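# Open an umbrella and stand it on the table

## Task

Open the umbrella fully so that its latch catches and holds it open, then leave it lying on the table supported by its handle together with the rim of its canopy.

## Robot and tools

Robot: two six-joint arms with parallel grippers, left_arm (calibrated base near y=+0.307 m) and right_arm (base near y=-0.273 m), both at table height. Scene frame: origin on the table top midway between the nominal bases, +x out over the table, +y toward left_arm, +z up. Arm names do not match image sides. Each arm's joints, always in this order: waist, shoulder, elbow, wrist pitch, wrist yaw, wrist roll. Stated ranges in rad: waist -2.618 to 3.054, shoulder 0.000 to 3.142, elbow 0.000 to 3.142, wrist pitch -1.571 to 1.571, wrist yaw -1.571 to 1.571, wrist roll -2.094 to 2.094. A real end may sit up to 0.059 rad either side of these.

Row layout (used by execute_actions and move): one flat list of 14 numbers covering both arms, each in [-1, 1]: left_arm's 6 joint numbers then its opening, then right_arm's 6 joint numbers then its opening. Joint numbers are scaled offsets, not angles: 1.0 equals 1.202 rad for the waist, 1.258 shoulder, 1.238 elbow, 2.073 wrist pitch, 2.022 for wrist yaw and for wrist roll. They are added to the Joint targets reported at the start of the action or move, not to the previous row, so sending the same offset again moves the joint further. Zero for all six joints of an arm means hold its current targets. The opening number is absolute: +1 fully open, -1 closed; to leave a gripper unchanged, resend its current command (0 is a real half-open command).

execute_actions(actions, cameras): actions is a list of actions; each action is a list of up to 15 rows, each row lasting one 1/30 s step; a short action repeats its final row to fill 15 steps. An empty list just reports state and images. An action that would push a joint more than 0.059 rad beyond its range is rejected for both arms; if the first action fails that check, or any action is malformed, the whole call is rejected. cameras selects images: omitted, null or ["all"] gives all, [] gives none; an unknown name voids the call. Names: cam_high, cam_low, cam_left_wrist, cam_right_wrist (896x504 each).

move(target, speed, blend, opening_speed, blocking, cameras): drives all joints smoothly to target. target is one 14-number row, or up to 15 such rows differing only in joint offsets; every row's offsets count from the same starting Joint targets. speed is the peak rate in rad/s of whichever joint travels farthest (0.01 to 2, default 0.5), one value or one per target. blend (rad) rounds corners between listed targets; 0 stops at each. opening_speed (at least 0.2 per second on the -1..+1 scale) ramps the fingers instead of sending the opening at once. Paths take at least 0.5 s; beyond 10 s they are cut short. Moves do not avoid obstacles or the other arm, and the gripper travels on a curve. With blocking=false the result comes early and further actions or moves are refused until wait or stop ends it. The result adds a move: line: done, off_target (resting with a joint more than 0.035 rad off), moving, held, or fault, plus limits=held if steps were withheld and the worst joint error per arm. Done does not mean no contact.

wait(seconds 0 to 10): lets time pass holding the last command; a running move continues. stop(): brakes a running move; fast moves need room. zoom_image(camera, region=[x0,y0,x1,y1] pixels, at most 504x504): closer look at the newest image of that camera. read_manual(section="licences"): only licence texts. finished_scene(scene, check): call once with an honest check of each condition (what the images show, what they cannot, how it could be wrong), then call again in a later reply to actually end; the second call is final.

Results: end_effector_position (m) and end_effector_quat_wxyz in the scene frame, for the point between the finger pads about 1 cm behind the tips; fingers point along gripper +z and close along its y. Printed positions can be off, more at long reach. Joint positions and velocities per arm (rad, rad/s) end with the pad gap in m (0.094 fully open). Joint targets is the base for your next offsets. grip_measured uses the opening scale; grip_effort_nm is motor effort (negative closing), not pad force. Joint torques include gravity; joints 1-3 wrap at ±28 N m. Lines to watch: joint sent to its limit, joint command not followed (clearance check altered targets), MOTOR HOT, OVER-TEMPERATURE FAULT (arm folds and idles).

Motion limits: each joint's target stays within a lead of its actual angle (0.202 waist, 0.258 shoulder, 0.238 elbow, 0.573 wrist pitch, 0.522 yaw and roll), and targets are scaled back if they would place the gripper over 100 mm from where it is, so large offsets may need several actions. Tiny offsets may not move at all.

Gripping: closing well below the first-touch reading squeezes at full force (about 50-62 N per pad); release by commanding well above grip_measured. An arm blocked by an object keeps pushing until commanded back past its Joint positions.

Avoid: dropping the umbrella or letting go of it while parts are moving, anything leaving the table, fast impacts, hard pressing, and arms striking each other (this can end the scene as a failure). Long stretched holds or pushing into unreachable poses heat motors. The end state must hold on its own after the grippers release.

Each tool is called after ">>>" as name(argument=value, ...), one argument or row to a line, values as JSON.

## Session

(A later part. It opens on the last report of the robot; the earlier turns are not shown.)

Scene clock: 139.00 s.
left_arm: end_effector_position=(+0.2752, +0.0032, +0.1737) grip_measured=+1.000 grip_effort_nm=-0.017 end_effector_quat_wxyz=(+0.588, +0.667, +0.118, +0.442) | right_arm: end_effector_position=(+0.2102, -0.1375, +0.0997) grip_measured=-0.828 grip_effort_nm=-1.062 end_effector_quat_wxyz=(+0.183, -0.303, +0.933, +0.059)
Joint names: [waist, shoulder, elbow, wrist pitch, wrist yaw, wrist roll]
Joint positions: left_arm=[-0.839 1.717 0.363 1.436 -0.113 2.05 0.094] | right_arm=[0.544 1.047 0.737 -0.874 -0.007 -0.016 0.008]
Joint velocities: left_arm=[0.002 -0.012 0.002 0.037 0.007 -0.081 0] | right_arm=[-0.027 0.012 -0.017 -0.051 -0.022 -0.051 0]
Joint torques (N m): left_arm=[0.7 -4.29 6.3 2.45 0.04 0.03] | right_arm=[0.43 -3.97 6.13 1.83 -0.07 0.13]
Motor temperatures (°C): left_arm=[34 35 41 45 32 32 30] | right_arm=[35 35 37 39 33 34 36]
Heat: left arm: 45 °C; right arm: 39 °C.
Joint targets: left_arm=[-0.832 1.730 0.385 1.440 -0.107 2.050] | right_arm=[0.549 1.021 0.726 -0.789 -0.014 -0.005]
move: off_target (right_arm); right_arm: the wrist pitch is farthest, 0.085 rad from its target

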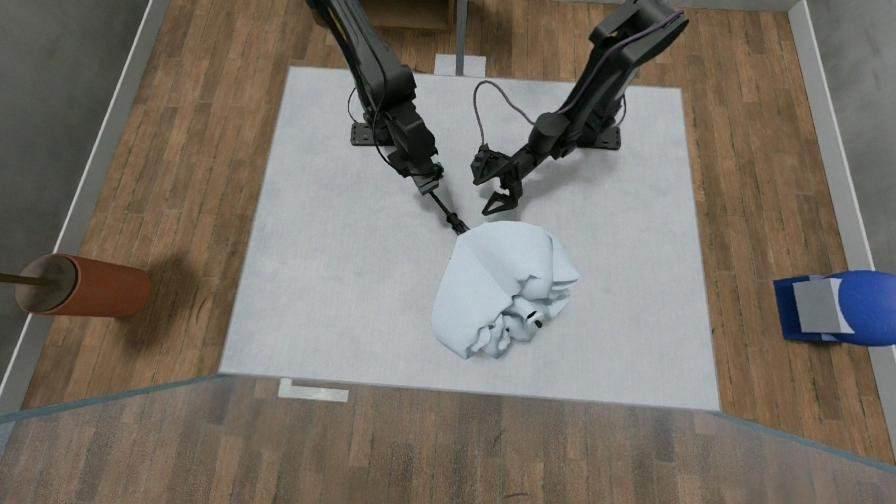

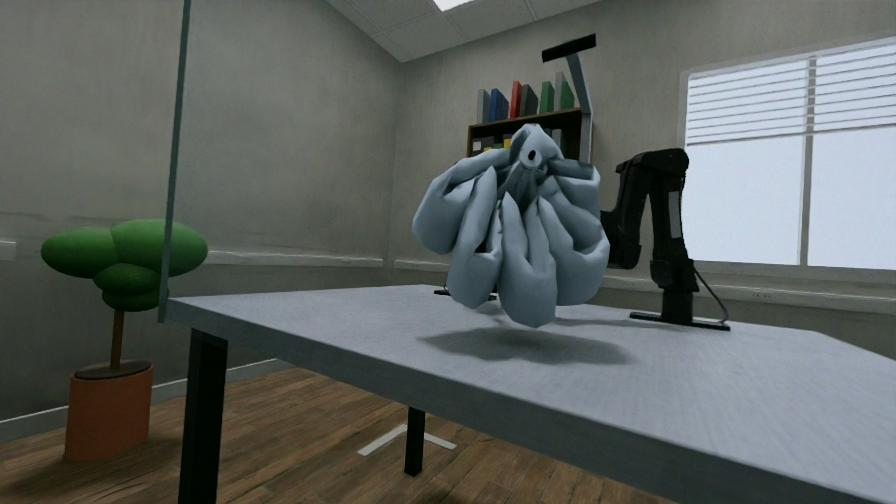

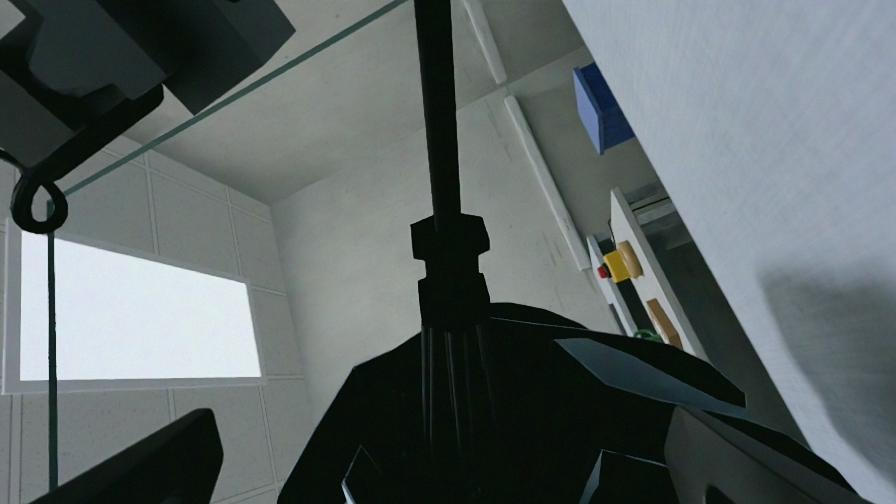

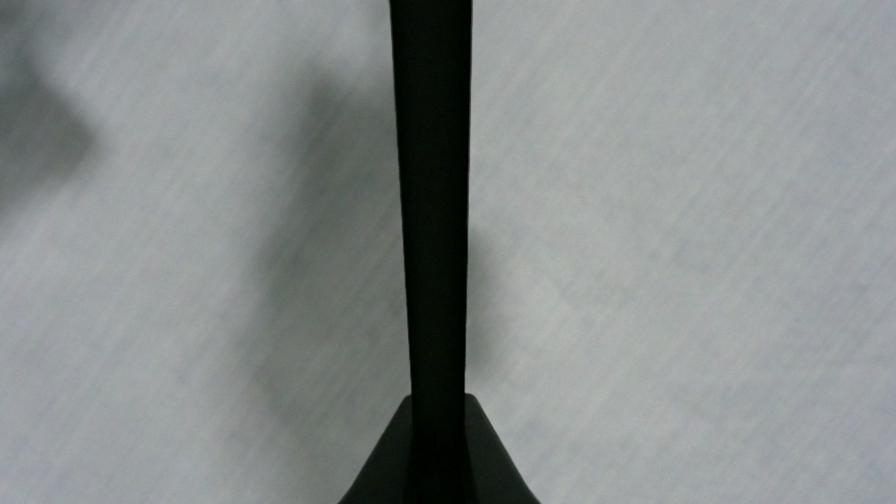

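>>> execute_actions(
  actions=[],
  cameras=["cam_left_wrist", "cam_high"],
)

Scene clock: 170.77 s.
left_arm: end_effector_position=(+0.2751, +0.0031, +0.1740) grip_measured=+1.000 grip_effort_nm=-0.012 end_effector_quat_wxyz=(+0.588, +0.667, +0.117, +0.442) | right_arm: end_effector_position=(+0.2102, -0.1375, +0.0997) grip_measured=-0.828 grip_effort_nm=-1.062 end_effector_quat_wxyz=(+0.183, -0.303, +0.933, +0.059)
Joint names: [waist, shoulder, elbow, wrist pitch, wrist yaw, wrist roll]
Joint positions: left_arm=[-0.839 1.717 0.363 1.437 -0.113 2.051 0.094] | right_arm=[0.544 1.047 0.737 -0.874 -0.007 -0.016 0.008]
Joint velocities: left_arm=[-0.002 0.002 -0.002 -0.037 -0.037 -0.007 0] | right_arm=[-0.017 -0.002 -0.012 -0.007 0.066 0.037 0.001]
Joint torques (N m): left_arm=[0.69 -4.29 6.27 2.42 0.04 0.03] | right_arm=[0.46 -3.92 6.15 1.83 -0.09 0.14]
Motor temperatures (°C): left_arm=[34 35 41 46 32 32 30] | right_arm=[35 35 37 41 33 34 36]
Heat: left arm: 46 °C; right arm: 41 °C.
Joint targets: left_arm=[-0.832 1.730 0.385 1.440 -0.107 2.050] | right_arm=[0.549 1.021 0.726 -0.789 -0.014 -0.005]
Tool commands: left_gripper/opening=+1.0 right_gripper/opening=-1.0
Images, in order (width x height): cam_high 896x504, cam_left_wrist 896x504.

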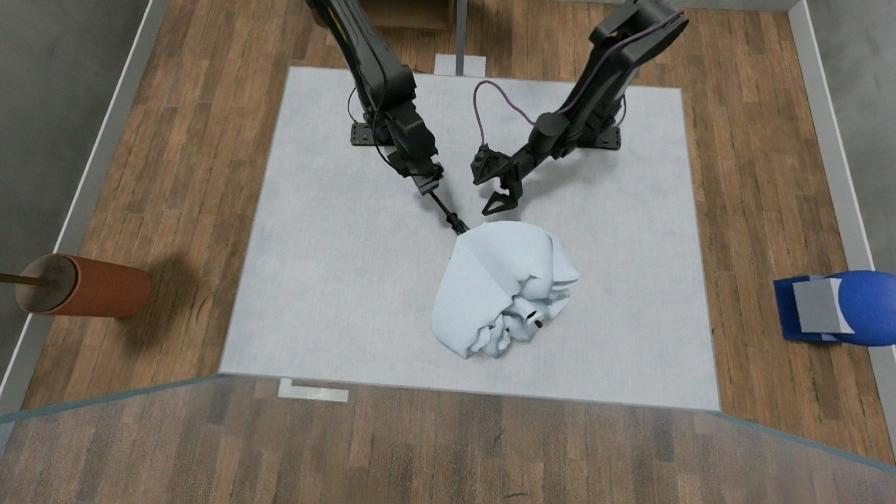

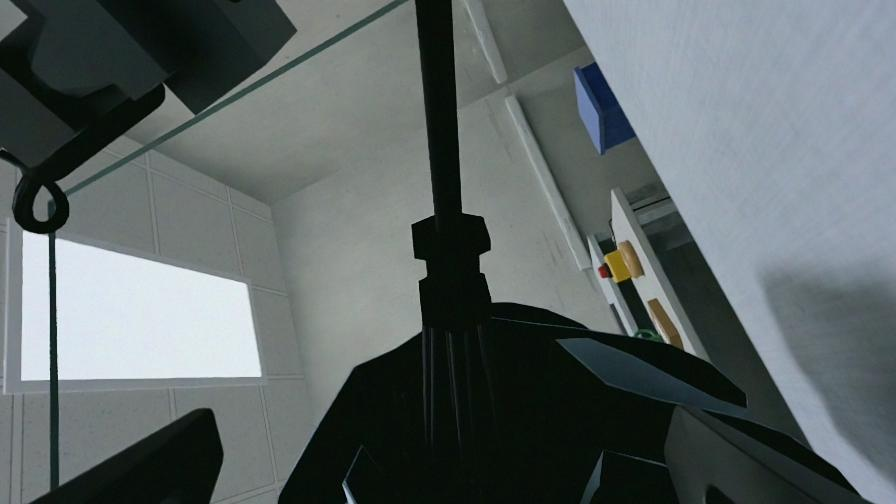

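>>> move(
  target=[0.0237, 0.1383, 0.2447, -0.0622, 0.0138, -0.0297, 1.0, 0, 0, 0, 0, 0, 0, -1.0],
  speed=0.3,
  cameras=["cam_left_wrist", "cam_high"],
)

Scene clock: 173.23 s.
left_arm: end_effector_position=(+0.3288, -0.0457, +0.1890) grip_measured=+1.000 grip_effort_nm=-0.017 end_effector_quat_wxyz=(+0.607, +0.653, +0.132, +0.434) | right_arm: end_effector_position=(+0.2102, -0.1375, +0.0997) grip_measured=-0.828 grip_effort_nm=-1.067 end_effector_quat_wxyz=(+0.183, -0.303, +0.933, +0.059)
Joint names: [waist, shoulder, elbow, wrist pitch, wrist yaw, wrist roll]
Joint positions: left_arm=[-0.81 1.884 0.668 1.33 -0.085 2.002 0.094] | right_arm=[0.544 1.047 0.737 -0.874 -0.007 -0.016 0.008]
Joint velocities: left_arm=[-0.017 0.002 -0.002 -0.007 -0.037 -0.007 0] | right_arm=[0.007 0.007 -0.007 0.037 -0.037 -0.051 0]
Joint torques (N m): left_arm=[0.69 -5.72 6.83 2.15 0.04 -0.09] | right_arm=[0.44 -3.96 6.15 1.83 -0.07 0.13]
Motor temperatures (°C): left_arm=[34 35 41 46 32 32 30] | right_arm=[35 35 37 41 33 34 36]
Heat: left arm: 46 °C; right arm: 41 °C.
Joint targets: left_arm=[-0.803 1.904 0.688 1.311 -0.079 1.990] | right_arm=[0.549 1.021 0.726 -0.790 -0.014 -0.005]
move: off_target (right_arm); right_arm: the wrist pitch is farthest, 0.085 rad from its target
Images, in order (width x height): cam_high 896x504, cam_left_wrist 896x504.

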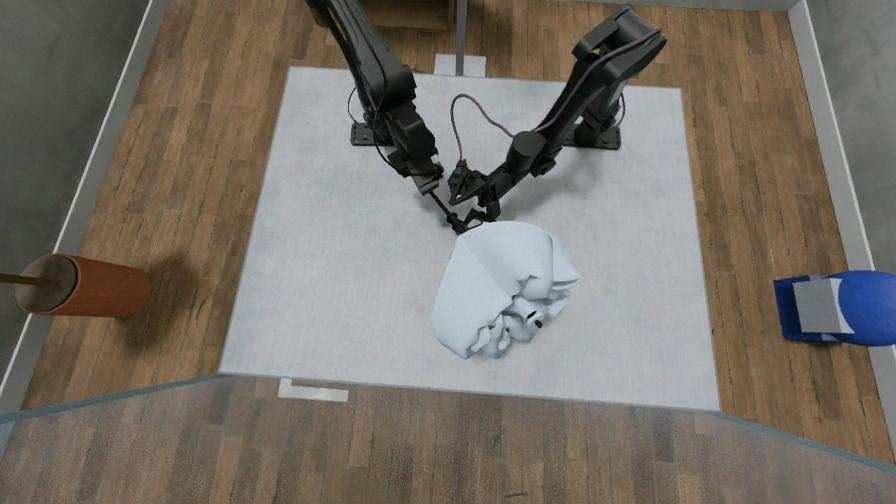

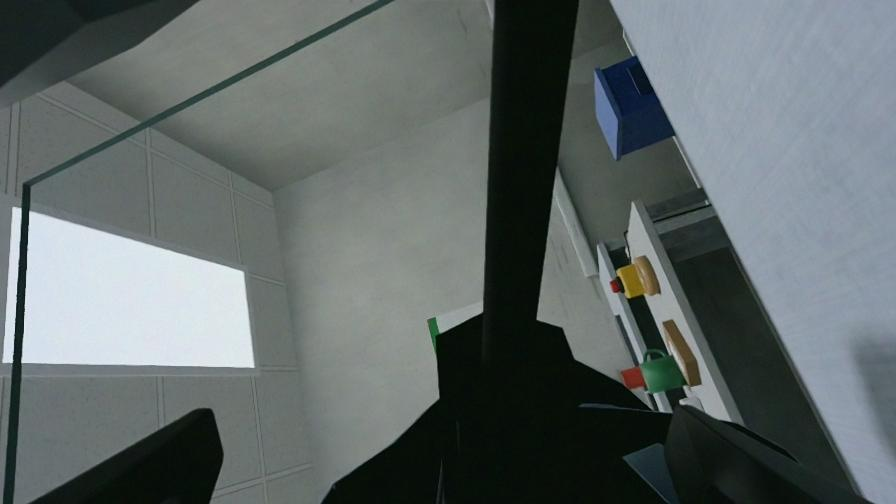

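>>> zoom_image(
  camera="cam_left_wrist",
  region=[330, 240, 780, 504],
)

>>> zoom_image(
  camera="cam_high",
  region=[400, 130, 560, 250],
)

Scaled by 1.120 from the camera's 896x504 image, which has a finer 1280x720 frame.

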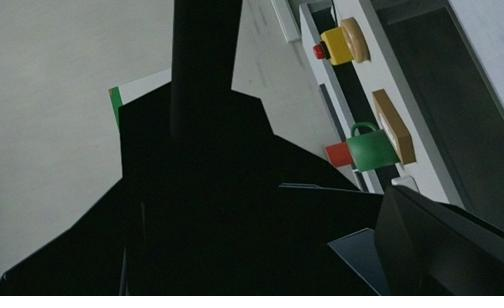

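Scaled by 3.150 from the camera's 896x504 image, which has a finer 1280x720 frame.

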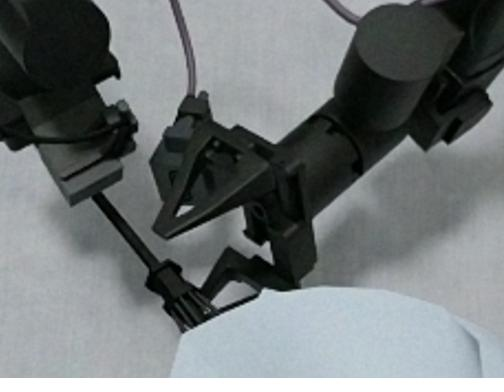

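>>> move(
  target=[-0.0017, 0.0140, 0.0, -0.0080, 0.0, 0.0, 1.0, 0, 0, 0, 0, 0, 0, -1.0],
  speed=0.2,
  cameras=["cam_left_wrist", "cam_high"],
)

Scene clock: 197.97 s.
left_arm: end_effector_position=(+0.3298, -0.0469, +0.1763) grip_measured=+1.000 grip_effort_nm=-0.017 end_effector_quat_wxyz=(+0.597, +0.666, +0.133, +0.428) | right_arm: end_effector_position=(+0.2102, -0.1375, +0.0997) grip_measured=-0.828 grip_effort_nm=-1.062 end_effector_quat_wxyz=(+0.183, -0.303, +0.933, +0.059)
Joint names: [waist, shoulder, elbow, wrist pitch, wrist yaw, wrist roll]
Joint positions: left_arm=[-0.81 1.902 0.668 1.313 -0.085 2.002 0.094] | right_arm=[0.544 1.047 0.737 -0.874 -0.007 -0.016 0.008]
Joint velocities: left_arm=[-0.012 -0.007 0.002 -0.037 0.037 -0.022 0] | right_arm=[-0.022 -0.022 -0.002 -0.037 -0.051 -0.007 0]
Joint torques (N m): left_arm=[0.49 -5.81 6.78 2.21 0.04 -0.09] | right_arm=[0.47 -3.93 6.2 1.84 -0.09 0.13]
Motor temperatures (°C): left_arm=[34 36 42 45 32 32 30] | right_arm=[35 35 37 42 33 34 36]
Heat: left arm: 45 °C; right arm: 42 °C.
Joint targets: left_arm=[-0.805 1.922 0.688 1.294 -0.079 1.990] | right_arm=[0.549 1.021 0.726 -0.790 -0.014 -0.005]
move: off_target (right_arm); right_arm: the wrist pitch is farthest, 0.084 rad from its target
Images, in order (width x height): cam_high 896x504, cam_left_wrist 896x504.

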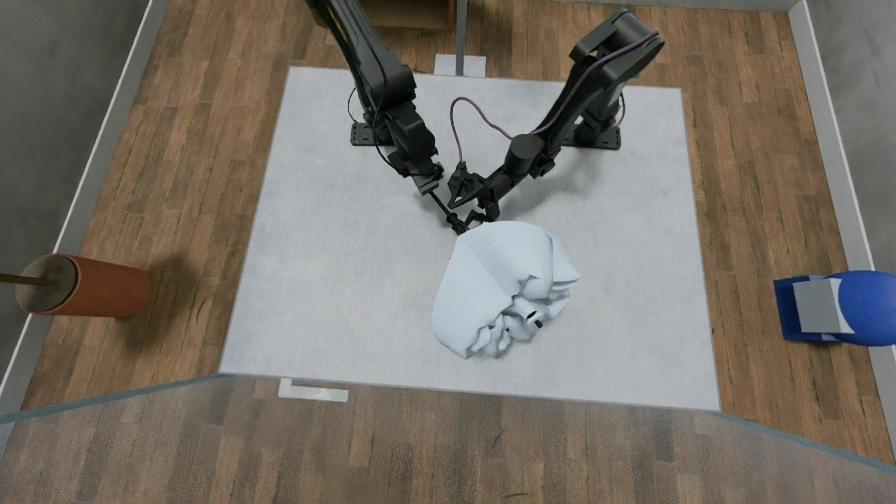

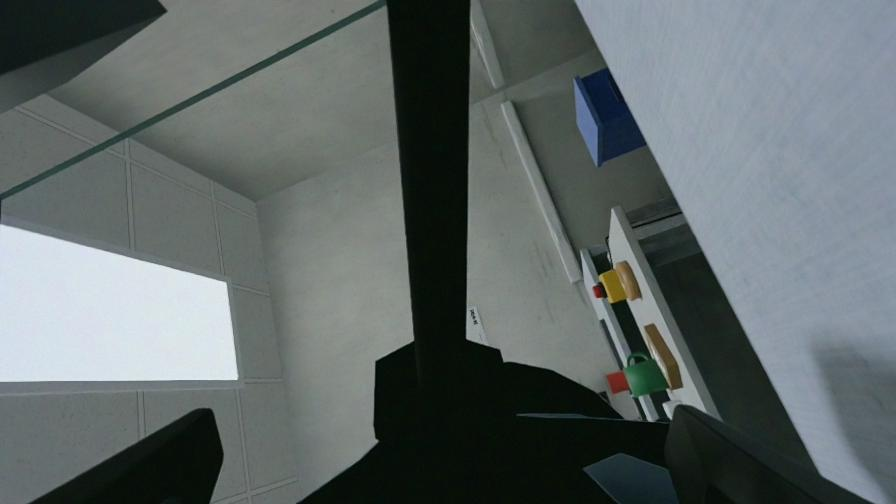

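>>> zoom_image(
  camera="cam_left_wrist",
  region=[320, 300, 620, 504],
)

>>> zoom_image(
  camera="cam_high",
  region=[420, 150, 520, 245],
)

Scaled by 1.680 from the camera's 896x504 image, which has a finer 1280x720 frame.

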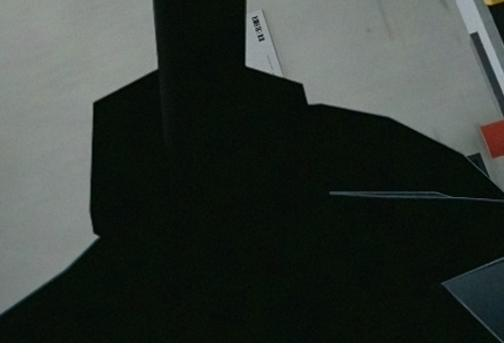

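Scaled by 5.040 from the camera's 896x504 image, which has a finer 1280x720 frame.

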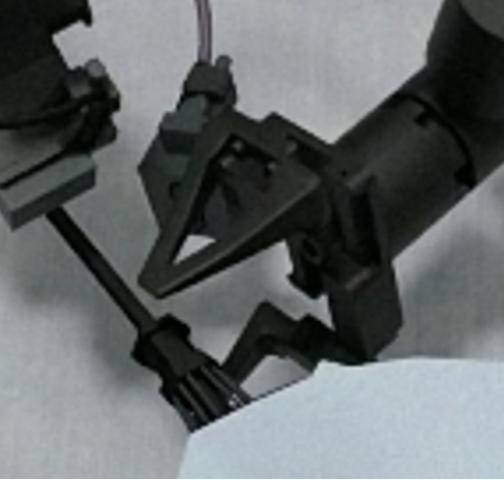

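>>> move(
  target=[-0.0137, 0.0183, 0.0125, 0.0125, -0.0086, 0.0, 1.0, 0, 0, 0, 0, 0, 0, -1.0],
  speed=0.2,
  cameras=["cam_left_wrist"],
)

>>> zoom_image(
  camera="cam_left_wrist",
  region=[320, 280, 620, 504],
)

Scene clock: 229.40 s.
left_arm: end_effector_position=(+0.3310, -0.0509, +0.1722) grip_measured=+1.000 grip_effort_nm=-0.017 end_effector_quat_wxyz=(+0.596, +0.667, +0.133, +0.427) | right_arm: end_effector_position=(+0.2102, -0.1374, +0.0998) grip_measured=-0.828 grip_effort_nm=-1.062 end_effector_quat_wxyz=(+0.183, -0.303, +0.933, +0.060)
Joint names: [waist, shoulder, elbow, wrist pitch, wrist yaw, wrist roll]
Joint positions: left_arm=[-0.816 1.924 0.682 1.317 -0.09 2.002 0.094] | right_arm=[0.544 1.047 0.737 -0.873 -0.007 -0.016 0.008]
Joint velocities: left_arm=[-0.012 -0.002 0.002 0.022 0.037 -0.037 0] | right_arm=[-0.017 -0.012 -0.012 0.022 -0.022 -0.022 0]
Joint torques (N m): left_arm=[-0.47 -5.89 6.87 2.42 -0.08 -0.08] | right_arm=[0.42 -3.93 6.16 1.83 -0.09 0.14]
Motor temperatures (°C): left_arm=[34 36 42 48 32 32 30] | right_arm=[35 35 37 43 33 34 37]
Heat: left arm: 48 °C; right arm: 43 °C.
Joint targets: left_arm=[-0.822 1.945 0.703 1.320 -0.096 1.990] | right_arm=[0.549 1.021 0.726 -0.789 -0.014 -0.005]
move: off_target (right_arm); right_arm: the wrist pitch is farthest, 0.083 rad from its target
Images, in order (width x height): cam_left_wrist 896x504.

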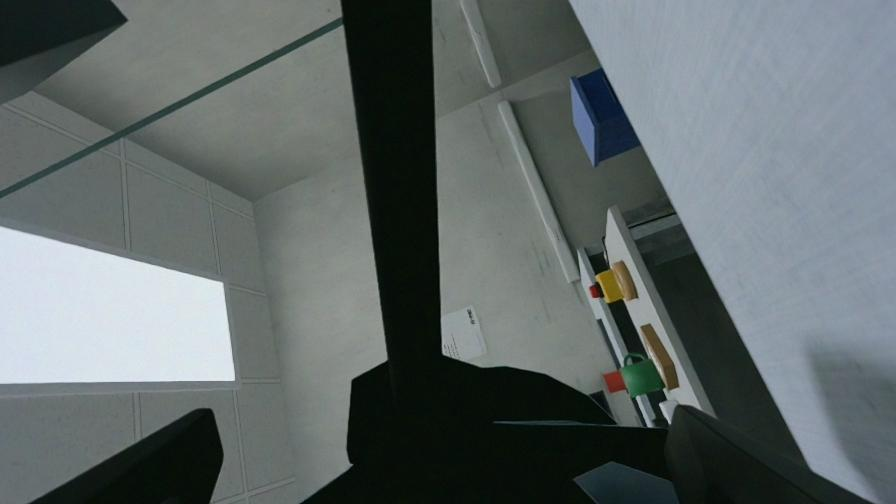

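Scaled by 1.680 from the camera's 896x504 image, which has a finer 1280x720 frame.

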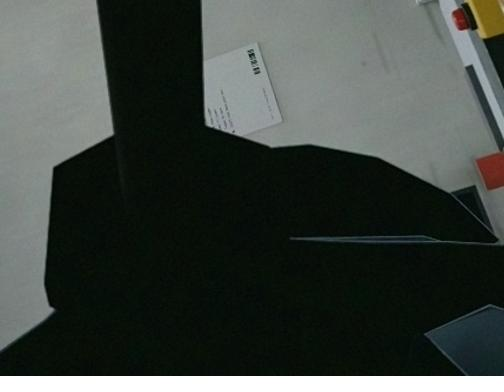

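>>> move(
  target=[-0.0203, 0.0056, 0.0148, -0.0140, -0.0124, 0.0, 1.0, 0, 0, 0, 0, 0, 0, -1.0],
  speed=0.2,
  cameras=["cam_left_wrist", "cam_high"],
)

>>> zoom_image(
  camera="cam_left_wrist",
  region=[320, 280, 620, 504],
)

Scene clock: 242.00 s.
left_arm: end_effector_position=(+0.3281, -0.0589, +0.1744) grip_measured=+1.000 grip_effort_nm=-0.022 end_effector_quat_wxyz=(+0.597, +0.665, +0.134, +0.427) | right_arm: end_effector_position=(+0.2102, -0.1374, +0.0998) grip_measured=-0.828 grip_effort_nm=-1.062 end_effector_quat_wxyz=(+0.183, -0.303, +0.933, +0.060)
Joint names: [waist, shoulder, elbow, wrist pitch, wrist yaw, wrist roll]
Joint positions: left_arm=[-0.84 1.931 0.701 1.31 -0.114 2.002 0.094] | right_arm=[0.544 1.047 0.737 -0.873 -0.007 -0.016 0.008]
Joint velocities: left_arm=[-0.002 0.002 -0.002 -0.066 0.051 -0.051 0] | right_arm=[0.007 -0.017 -0.012 0.022 -0.037 0.051 0]
Joint torques (N m): left_arm=[-0.5 -5.93 6.9 2.22 -0.1 -0.09] | right_arm=[0.43 -3.93 6.16 1.82 -0.1 0.14]
Motor temperatures (°C): left_arm=[34 36 41 50 32 32 30] | right_arm=[35 35 37 43 33 34 37]
Heat: left arm: 50 °C; right arm: 43 °C.
Joint targets: left_arm=[-0.846 1.952 0.722 1.291 -0.122 1.990] | right_arm=[0.549 1.021 0.726 -0.789 -0.014 -0.005]
move: off_target (right_arm); right_arm: the wrist pitch is farthest, 0.084 rad from its target
Images, in order (width x height): cam_high 896x504, cam_left_wrist 896x504.

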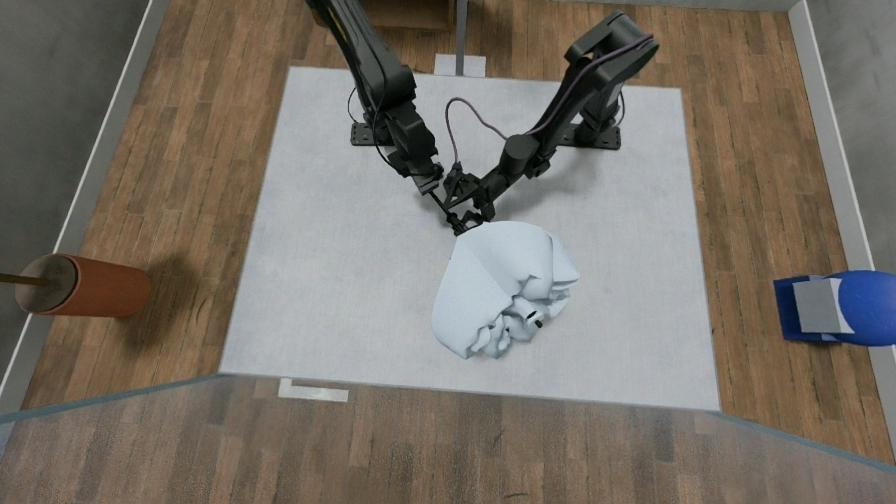

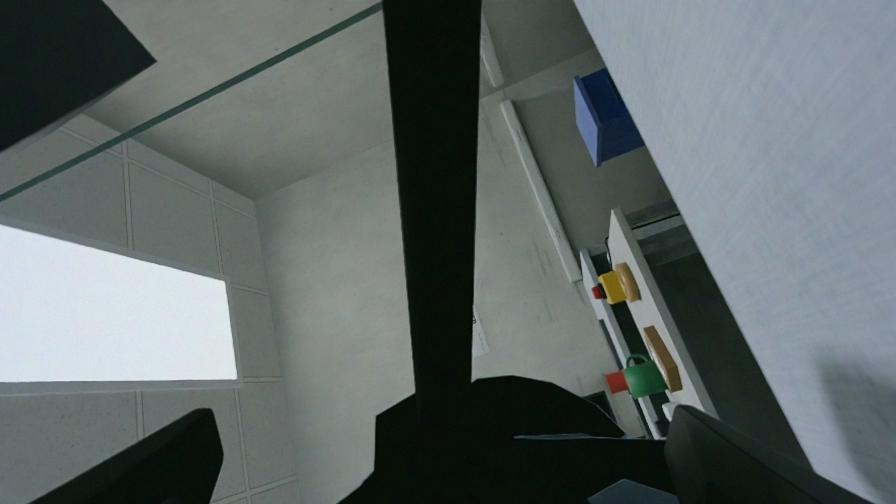

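Scaled by 1.680 from the camera's 896x504 image, which has a finer 1280x720 frame.

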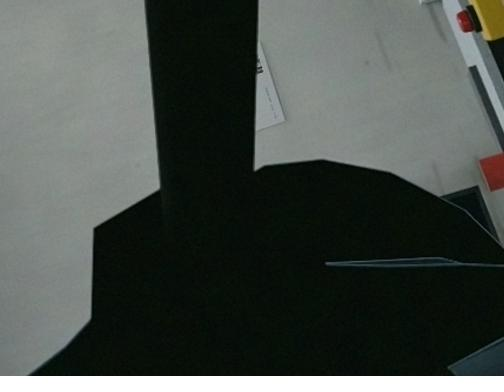

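>>> move(
  target=[0, 0, 0, 0, 0, 0, -0.30, 0, 0, 0, 0, 0, 0, -1.0],
  opening_speed=1.5,
  cameras=["cam_left_wrist", "cam_high"],
)

>>> zoom_image(
  camera="cam_left_wrist",
  region=[300, 300, 620, 504],
)

Scene clock: 247.73 s.
left_arm: end_effector_position=(+0.3282, -0.0588, +0.1742) grip_measured=-0.299 grip_effort_nm=-0.081 end_effector_quat_wxyz=(+0.597, +0.665, +0.135, +0.427) | right_arm: end_effector_position=(+0.2102, -0.1374, +0.0998) grip_measured=-0.828 grip_effort_nm=-1.067 end_effector_quat_wxyz=(+0.183, -0.303, +0.933, +0.060)
Joint names: [waist, shoulder, elbow, wrist pitch, wrist yaw, wrist roll]
Joint positions: left_arm=[-0.84 1.931 0.701 1.309 -0.116 2.002 0.033] | right_arm=[0.544 1.047 0.737 -0.873 -0.007 -0.016 0.008]
Joint velocities: left_arm=[0.017 -0.002 0.012 -0.022 0.007 -0.066 -0.001] | right_arm=[0.012 0.002 -0.002 -0.022 -0.022 0.037 0]
Joint torques (N m): left_arm=[-0.54 -5.94 6.89 2.21 -0.08 -0.08] | right_arm=[0.4 -3.97 6.13 1.82 -0.08 0.13]
Motor temperatures (°C): left_arm=[34 36 41 49 32 32 30] | right_arm=[35 35 37 43 33 34 37]
Heat: left arm: 49 °C; right arm: 43 °C.
Joint targets: left_arm=[-0.846 1.952 0.722 1.291 -0.122 1.990] | right_arm=[0.549 1.021 0.726 -0.790 -0.014 -0.005]
move: off_target (right_arm); right_arm: the wrist pitch is farthest, 0.084 rad from its target
Images, in order (width x height): cam_high 896x504, cam_left_wrist 896x504.

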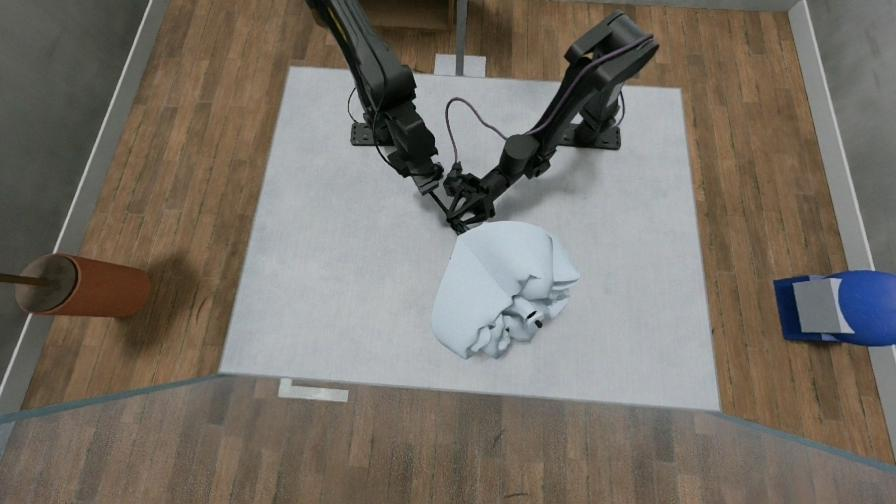

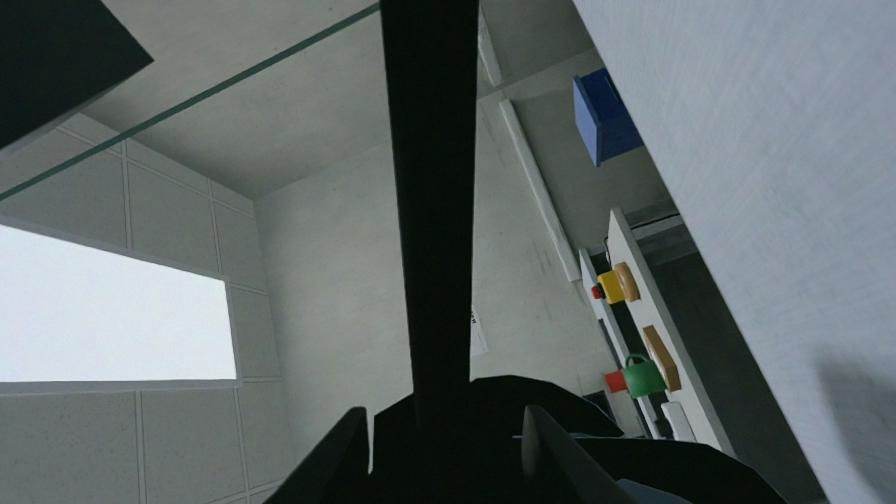

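Scaled by 1.575 from the camera's 896x504 image, which has a finer 1280x720 frame.

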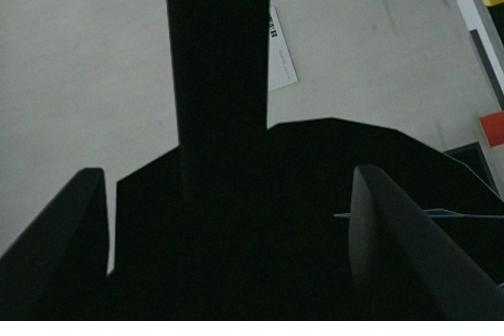

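>>> move(
  target=[0, 0, 0, 0, 0, 0, -0.50, 0, 0, 0, 0, 0, 0, -1.0],
  opening_speed=0.4,
  cameras=["cam_left_wrist"],
)

>>> zoom_image(
  camera="cam_left_wrist",
  region=[300, 300, 620, 504],
)

Scene clock: 251.50 s.
left_arm: end_effector_position=(+0.3282, -0.0588, +0.1741) grip_measured=-0.493 grip_effort_nm=-0.808 end_effector_quat_wxyz=(+0.597, +0.666, +0.135, +0.427) | right_arm: end_effector_position=(+0.2101, -0.1372, +0.0998) grip_measured=-0.828 grip_effort_nm=-1.067 end_effector_quat_wxyz=(+0.183, -0.303, +0.933, +0.060)
Joint names: [waist, shoulder, elbow, wrist pitch, wrist yaw, wrist roll]
Joint positions: left_arm=[-0.84 1.931 0.701 1.309 -0.116 2.002 0.024] | right_arm=[0.544 1.047 0.737 -0.873 -0.008 -0.016 0.008]
Joint velocities: left_arm=[0.002 -0.002 -0.007 -0.007 0.037 0.022 0.001] | right_arm=[0.012 0.007 0.002 -0.051 -0.037 0.066 0]
Joint torques (N m): left_arm=[-0.51 -5.96 6.9 2.21 -0.07 -0.09] | right_arm=[0.42 -3.96 6.16 1.83 -0.07 0.13]
Motor temperatures (°C): left_arm=[34 36 41 49 32 32 30] | right_arm=[35 35 37 43 33 34 37]
Heat: left arm: 49 °C; right arm: 43 °C.
Joint targets: left_arm=[-0.846 1.952 0.722 1.291 -0.122 1.990] | right_arm=[0.549 1.021 0.726 -0.790 -0.014 -0.005]
move: off_target (right_arm); right_arm: the wrist pitch is farthest, 0.083 rad from its target
Images, in order (width x height): cam_left_wrist 896x504.

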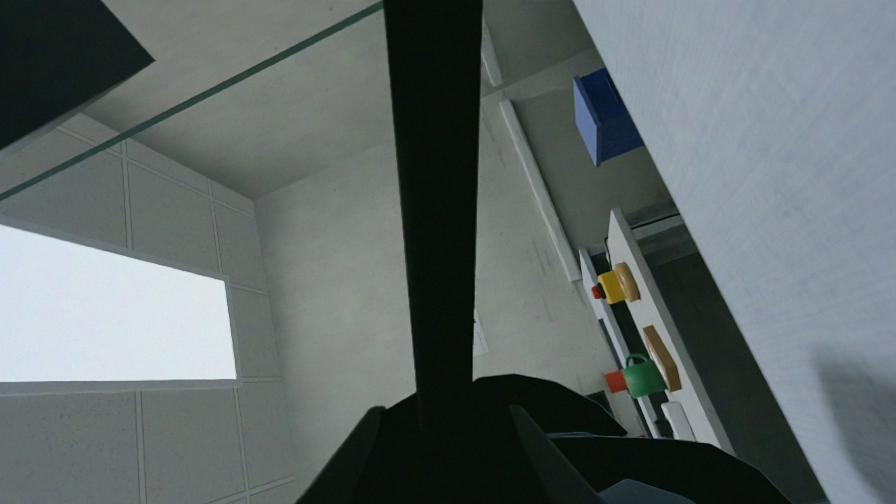

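Scaled by 1.575 from the camera's 896x504 image, which has a finer 1280x720 frame.

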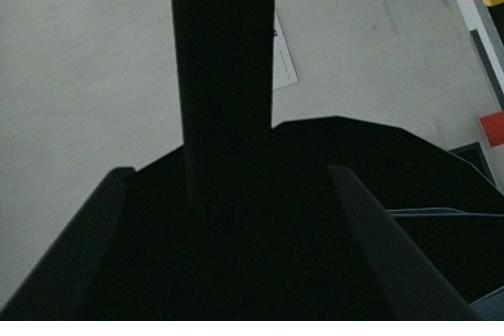

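>>> move(
  target=[0, 0, 0, 0, 0, 0, -1.0, 0, 0, 0, 0, 0, 0, -1.0],
  cameras=["cam_left_wrist", "cam_low"],
)

>>> zoom_image(
  camera="cam_left_wrist",
  region=[300, 300, 620, 504],
)

Scene clock: 253.17 s.
left_arm: end_effector_position=(+0.3282, -0.0588, +0.1741) grip_measured=-0.507 grip_effort_nm=-1.033 end_effector_quat_wxyz=(+0.597, +0.666, +0.135, +0.427) | right_arm: end_effector_position=(+0.2100, -0.1372, +0.0998) grip_measured=-0.828 grip_effort_nm=-1.067 end_effector_quat_wxyz=(+0.183, -0.303, +0.933, +0.061)
Joint names: [waist, shoulder, elbow, wrist pitch, wrist yaw, wrist roll]
Joint positions: left_arm=[-0.84 1.931 0.701 1.309 -0.116 2.002 0.023] | right_arm=[0.544 1.047 0.737 -0.873 -0.008 -0.016 0.008]
Joint velocities: left_arm=[-0.012 -0.002 -0.012 0.007 -0.007 -0.022 -0.001] | right_arm=[-0.012 0.007 -0.032 0.007 0.037 -0.037 0]
Joint torques (N m): left_arm=[-0.51 -5.94 6.9 2.21 -0.08 -0.08] | right_arm=[0.46 -3.93 6.16 1.83 -0.06 0.13]
Motor temperatures (°C): left_arm=[34 36 41 49 32 32 30] | right_arm=[35 35 37 43 33 34 37]
Heat: left arm: 49 °C; right arm: 43 °C.
Joint targets: left_arm=[-0.846 1.952 0.722 1.291 -0.122 1.990] | right_arm=[0.549 1.021 0.726 -0.790 -0.014 -0.005]
move: off_target (right_arm); right_arm: the wrist pitch is farthest, 0.083 rad from its target
Images, in order (width x height): cam_low 896x504, cam_left_wrist 896x504.

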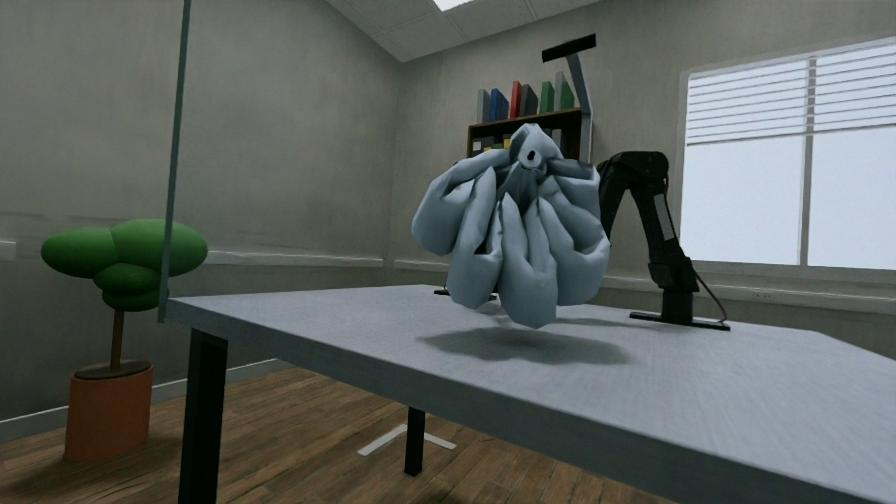

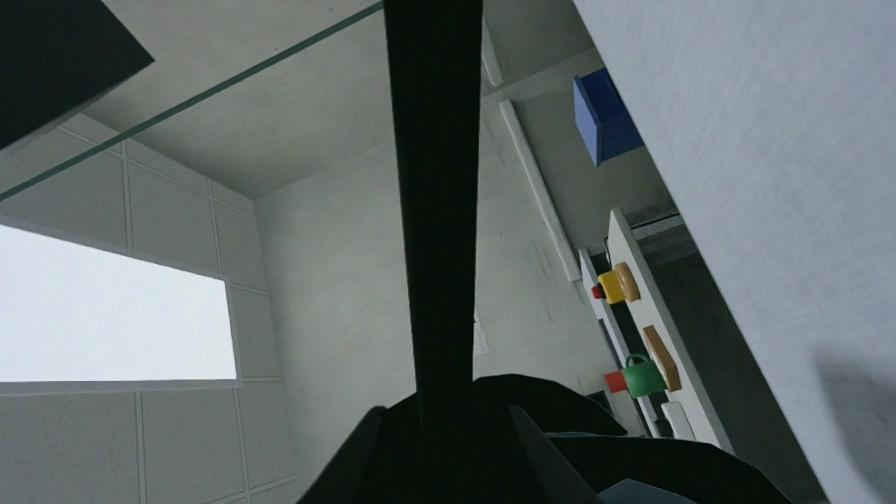

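Scaled by 1.575 from the camera's 896x504 image, which has a finer 1280x720 frame.

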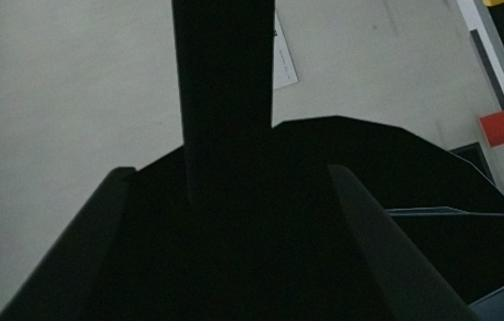

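>>> move(
  target=[0.0819, -0.0432, 0.0198, -0.0313, 0.0488, 0.0, -1.0, 0, 0, 0, 0, 0, 0, -1.0],
  speed=0.12,
  cameras=["cam_left_wrist", "cam_high"],
)

Scene clock: 284.70 s.
left_arm: end_effector_position=(+0.3410, -0.0545, +0.1803) grip_measured=-0.507 grip_effort_nm=-1.048 end_effector_quat_wxyz=(+0.606, +0.670, +0.113, +0.413) | right_arm: end_effector_position=(+0.2158, -0.1330, +0.1028) grip_measured=-0.828 grip_effort_nm=-1.077 end_effector_quat_wxyz=(+0.197, -0.298, +0.932, +0.066)
Joint names: [waist, shoulder, elbow, wrist pitch, wrist yaw, wrist roll]
Joint positions: left_arm=[-0.771 1.918 0.727 1.267 0.009 2.002 0.023] | right_arm=[0.544 1.047 0.737 -0.842 -0.009 -0.005 0.008]
Joint velocities: left_arm=[-0.012 -0.012 -0.002 0.066 -0.022 0.007 0] | right_arm=[-0.007 -0.002 0.007 0.022 0.022 0.007 -0.002]
Joint torques (N m): left_arm=[2.04 -9.07 6.98 1.98 -0.32 -0.08] | right_arm=[0.47 -3.97 6.19 1.58 -0.06 0.03]
Motor temperatures (°C): left_arm=[34 37 41 48 32 32 32] | right_arm=[35 35 36 44 33 34 37]
Heat: left arm: 48 °C; right arm: 44 °C.
Joint targets: left_arm=[-0.748 1.898 0.746 1.226 -0.023 1.990] | right_arm=[0.549 1.021 0.726 -0.790 -0.015 -0.005]
move: off_target (left_arm, right_arm); left_arm: the wrist pitch is farthest, 0.041 rad from its target; right_arm: the wrist pitch is farthest, 0.052 rad from its target
Images, in order (width x height): cam_high 896x504, cam_left_wrist 896x504.

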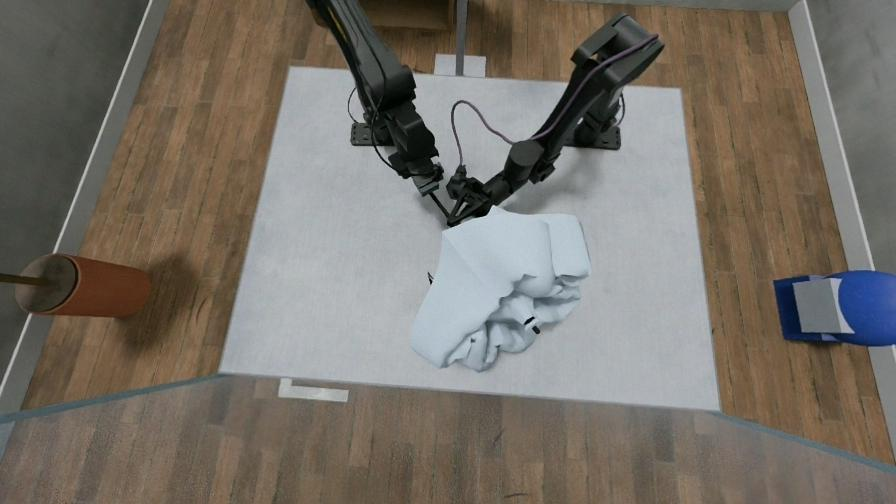

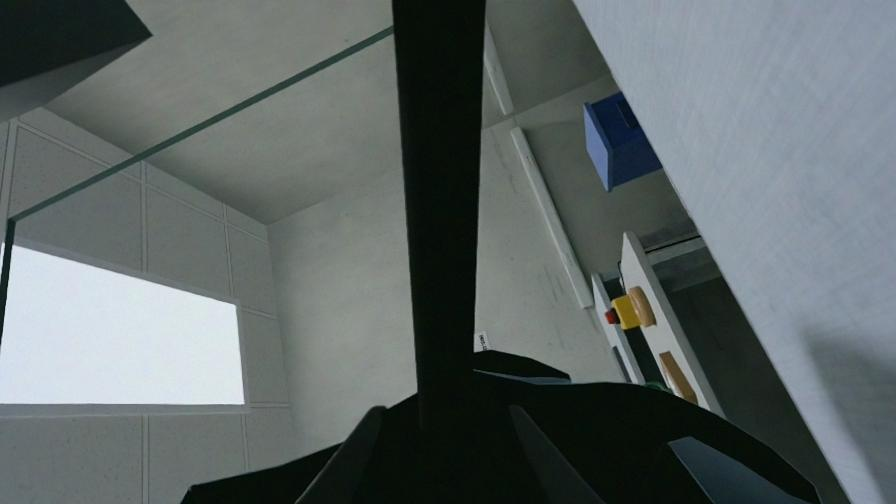

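>>> move(
  target=[0.0852, -0.0350, 0.0269, -0.0381, 0.0153, 0.0, -1.0, 0, 0, 0, 0, 0, 0, -1.0],
  speed=0.12,
  cameras=["cam_left_wrist", "cam_high"],
)

Scene clock: 297.10 s.
left_arm: end_effector_position=(+0.3648, -0.0349, +0.1963) grip_measured=-0.508 grip_effort_nm=-1.038 end_effector_quat_wxyz=(+0.602, +0.670, +0.115, +0.419) | right_arm: end_effector_position=(+0.2205, -0.1292, +0.1055) grip_measured=-0.828 grip_effort_nm=-1.062 end_effector_quat_wxyz=(+0.209, -0.297, +0.929, +0.071)
Joint names: [waist, shoulder, elbow, wrist pitch, wrist yaw, wrist roll]
Joint positions: left_arm=[-0.685 1.873 0.758 1.192 0.083 2.003 0.023] | right_arm=[0.544 1.047 0.737 -0.816 -0.011 -0.005 0.008]
Joint velocities: left_arm=[-0.002 0.002 -0.012 0.022 -0.007 -0.037 0] | right_arm=[-0.002 -0.002 -0.007 -0.007 -0.066 -0.051 0]
Joint torques (N m): left_arm=[3.47 -8.92 7.5 1.94 -0.76 -0.1] | right_arm=[0.49 -4 6.24 1.38 -0.03 0.02]
Motor temperatures (°C): left_arm=[34 37 41 48 32 32 32] | right_arm=[35 35 36 42 33 34 37]
Heat: left arm: 48 °C; right arm: 42 °C.
Joint targets: left_arm=[-0.645 1.853 0.779 1.147 0.008 1.990] | right_arm=[0.549 1.021 0.726 -0.790 -0.014 -0.005]
move: off_target (left_arm); left_arm: the wrist yaw is farthest, 0.075 rad from its target
Images, in order (width x height): cam_high 896x504, cam_left_wrist 896x504.

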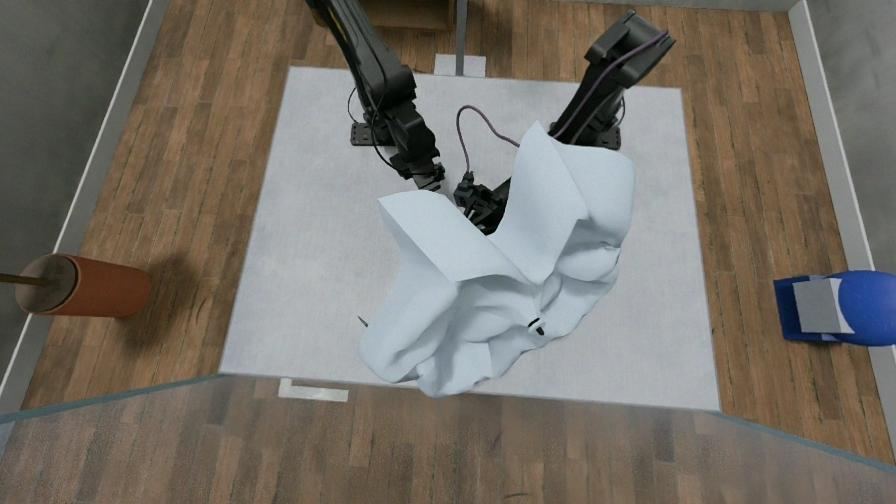

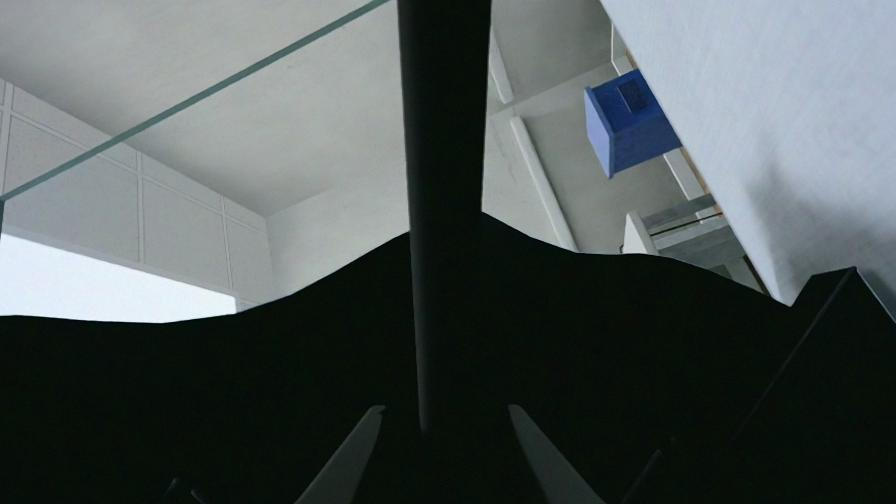

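>>> execute_actions(
  actions=[],
  cameras=["cam_low", "cam_right_wrist"],
)

Scene clock: 299.20 s.
left_arm: end_effector_position=(+0.3648, -0.0349, +0.1963) grip_measured=-0.508 grip_effort_nm=-1.033 end_effector_quat_wxyz=(+0.602, +0.670, +0.115, +0.419) | right_arm: end_effector_position=(+0.2205, -0.1292, +0.1055) grip_measured=-0.828 grip_effort_nm=-1.062 end_effector_quat_wxyz=(+0.209, -0.297, +0.929, +0.071)
Joint names: [waist, shoulder, elbow, wrist pitch, wrist yaw, wrist roll]
Joint positions: left_arm=[-0.685 1.873 0.758 1.192 0.083 2.003 0.023] | right_arm=[0.544 1.047 0.737 -0.816 -0.011 -0.005 0.008]
Joint velocities: left_arm=[-0.017 -0.007 -0.022 0.007 -0.037 -0.051 0] | right_arm=[-0.012 0.022 -0.007 -0.007 -0.066 0.022 0]
Joint torques (N m): left_arm=[3.44 -8.94 7.49 1.95 -0.76 -0.11] | right_arm=[0.42 -4.07 6.26 1.37 -0.02 0.01]
Motor temperatures (°C): left_arm=[34 37 41 48 32 32 32] | right_arm=[35 35 36 42 33 34 37]
Heat: left arm: 48 °C; right arm: 42 °C.
Joint targets: left_arm=[-0.645 1.853 0.779 1.147 0.008 1.990] | right_arm=[0.549 1.021 0.726 -0.790 -0.014 -0.005]
Tool commands: left_gripper/opening=-1.0 right_gripper/opening=-1.0
Images, in order (width x height): cam_low 896x504, cam_right_wrist 896x504.

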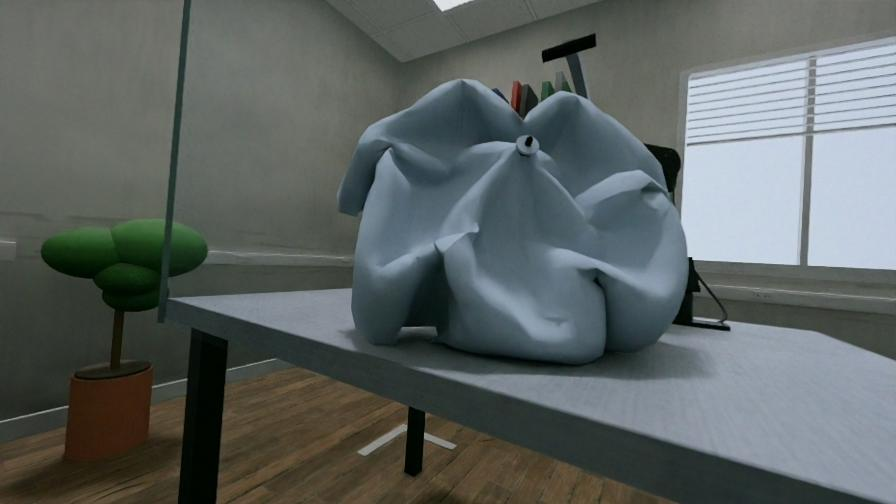

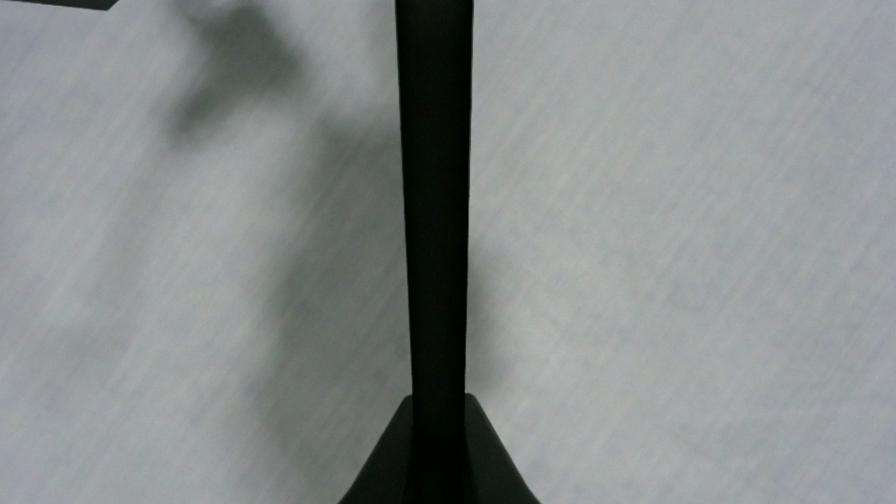

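>>> zoom_image(
  camera="cam_low",
  region=[320, 260, 720, 400],
)

Scaled by 1.260 from the camera's 896x504 image, which has a finer 1280x720 frame.

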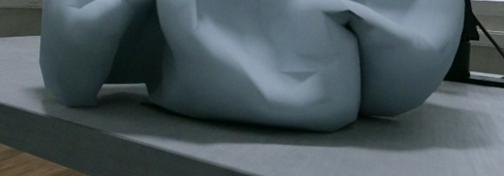

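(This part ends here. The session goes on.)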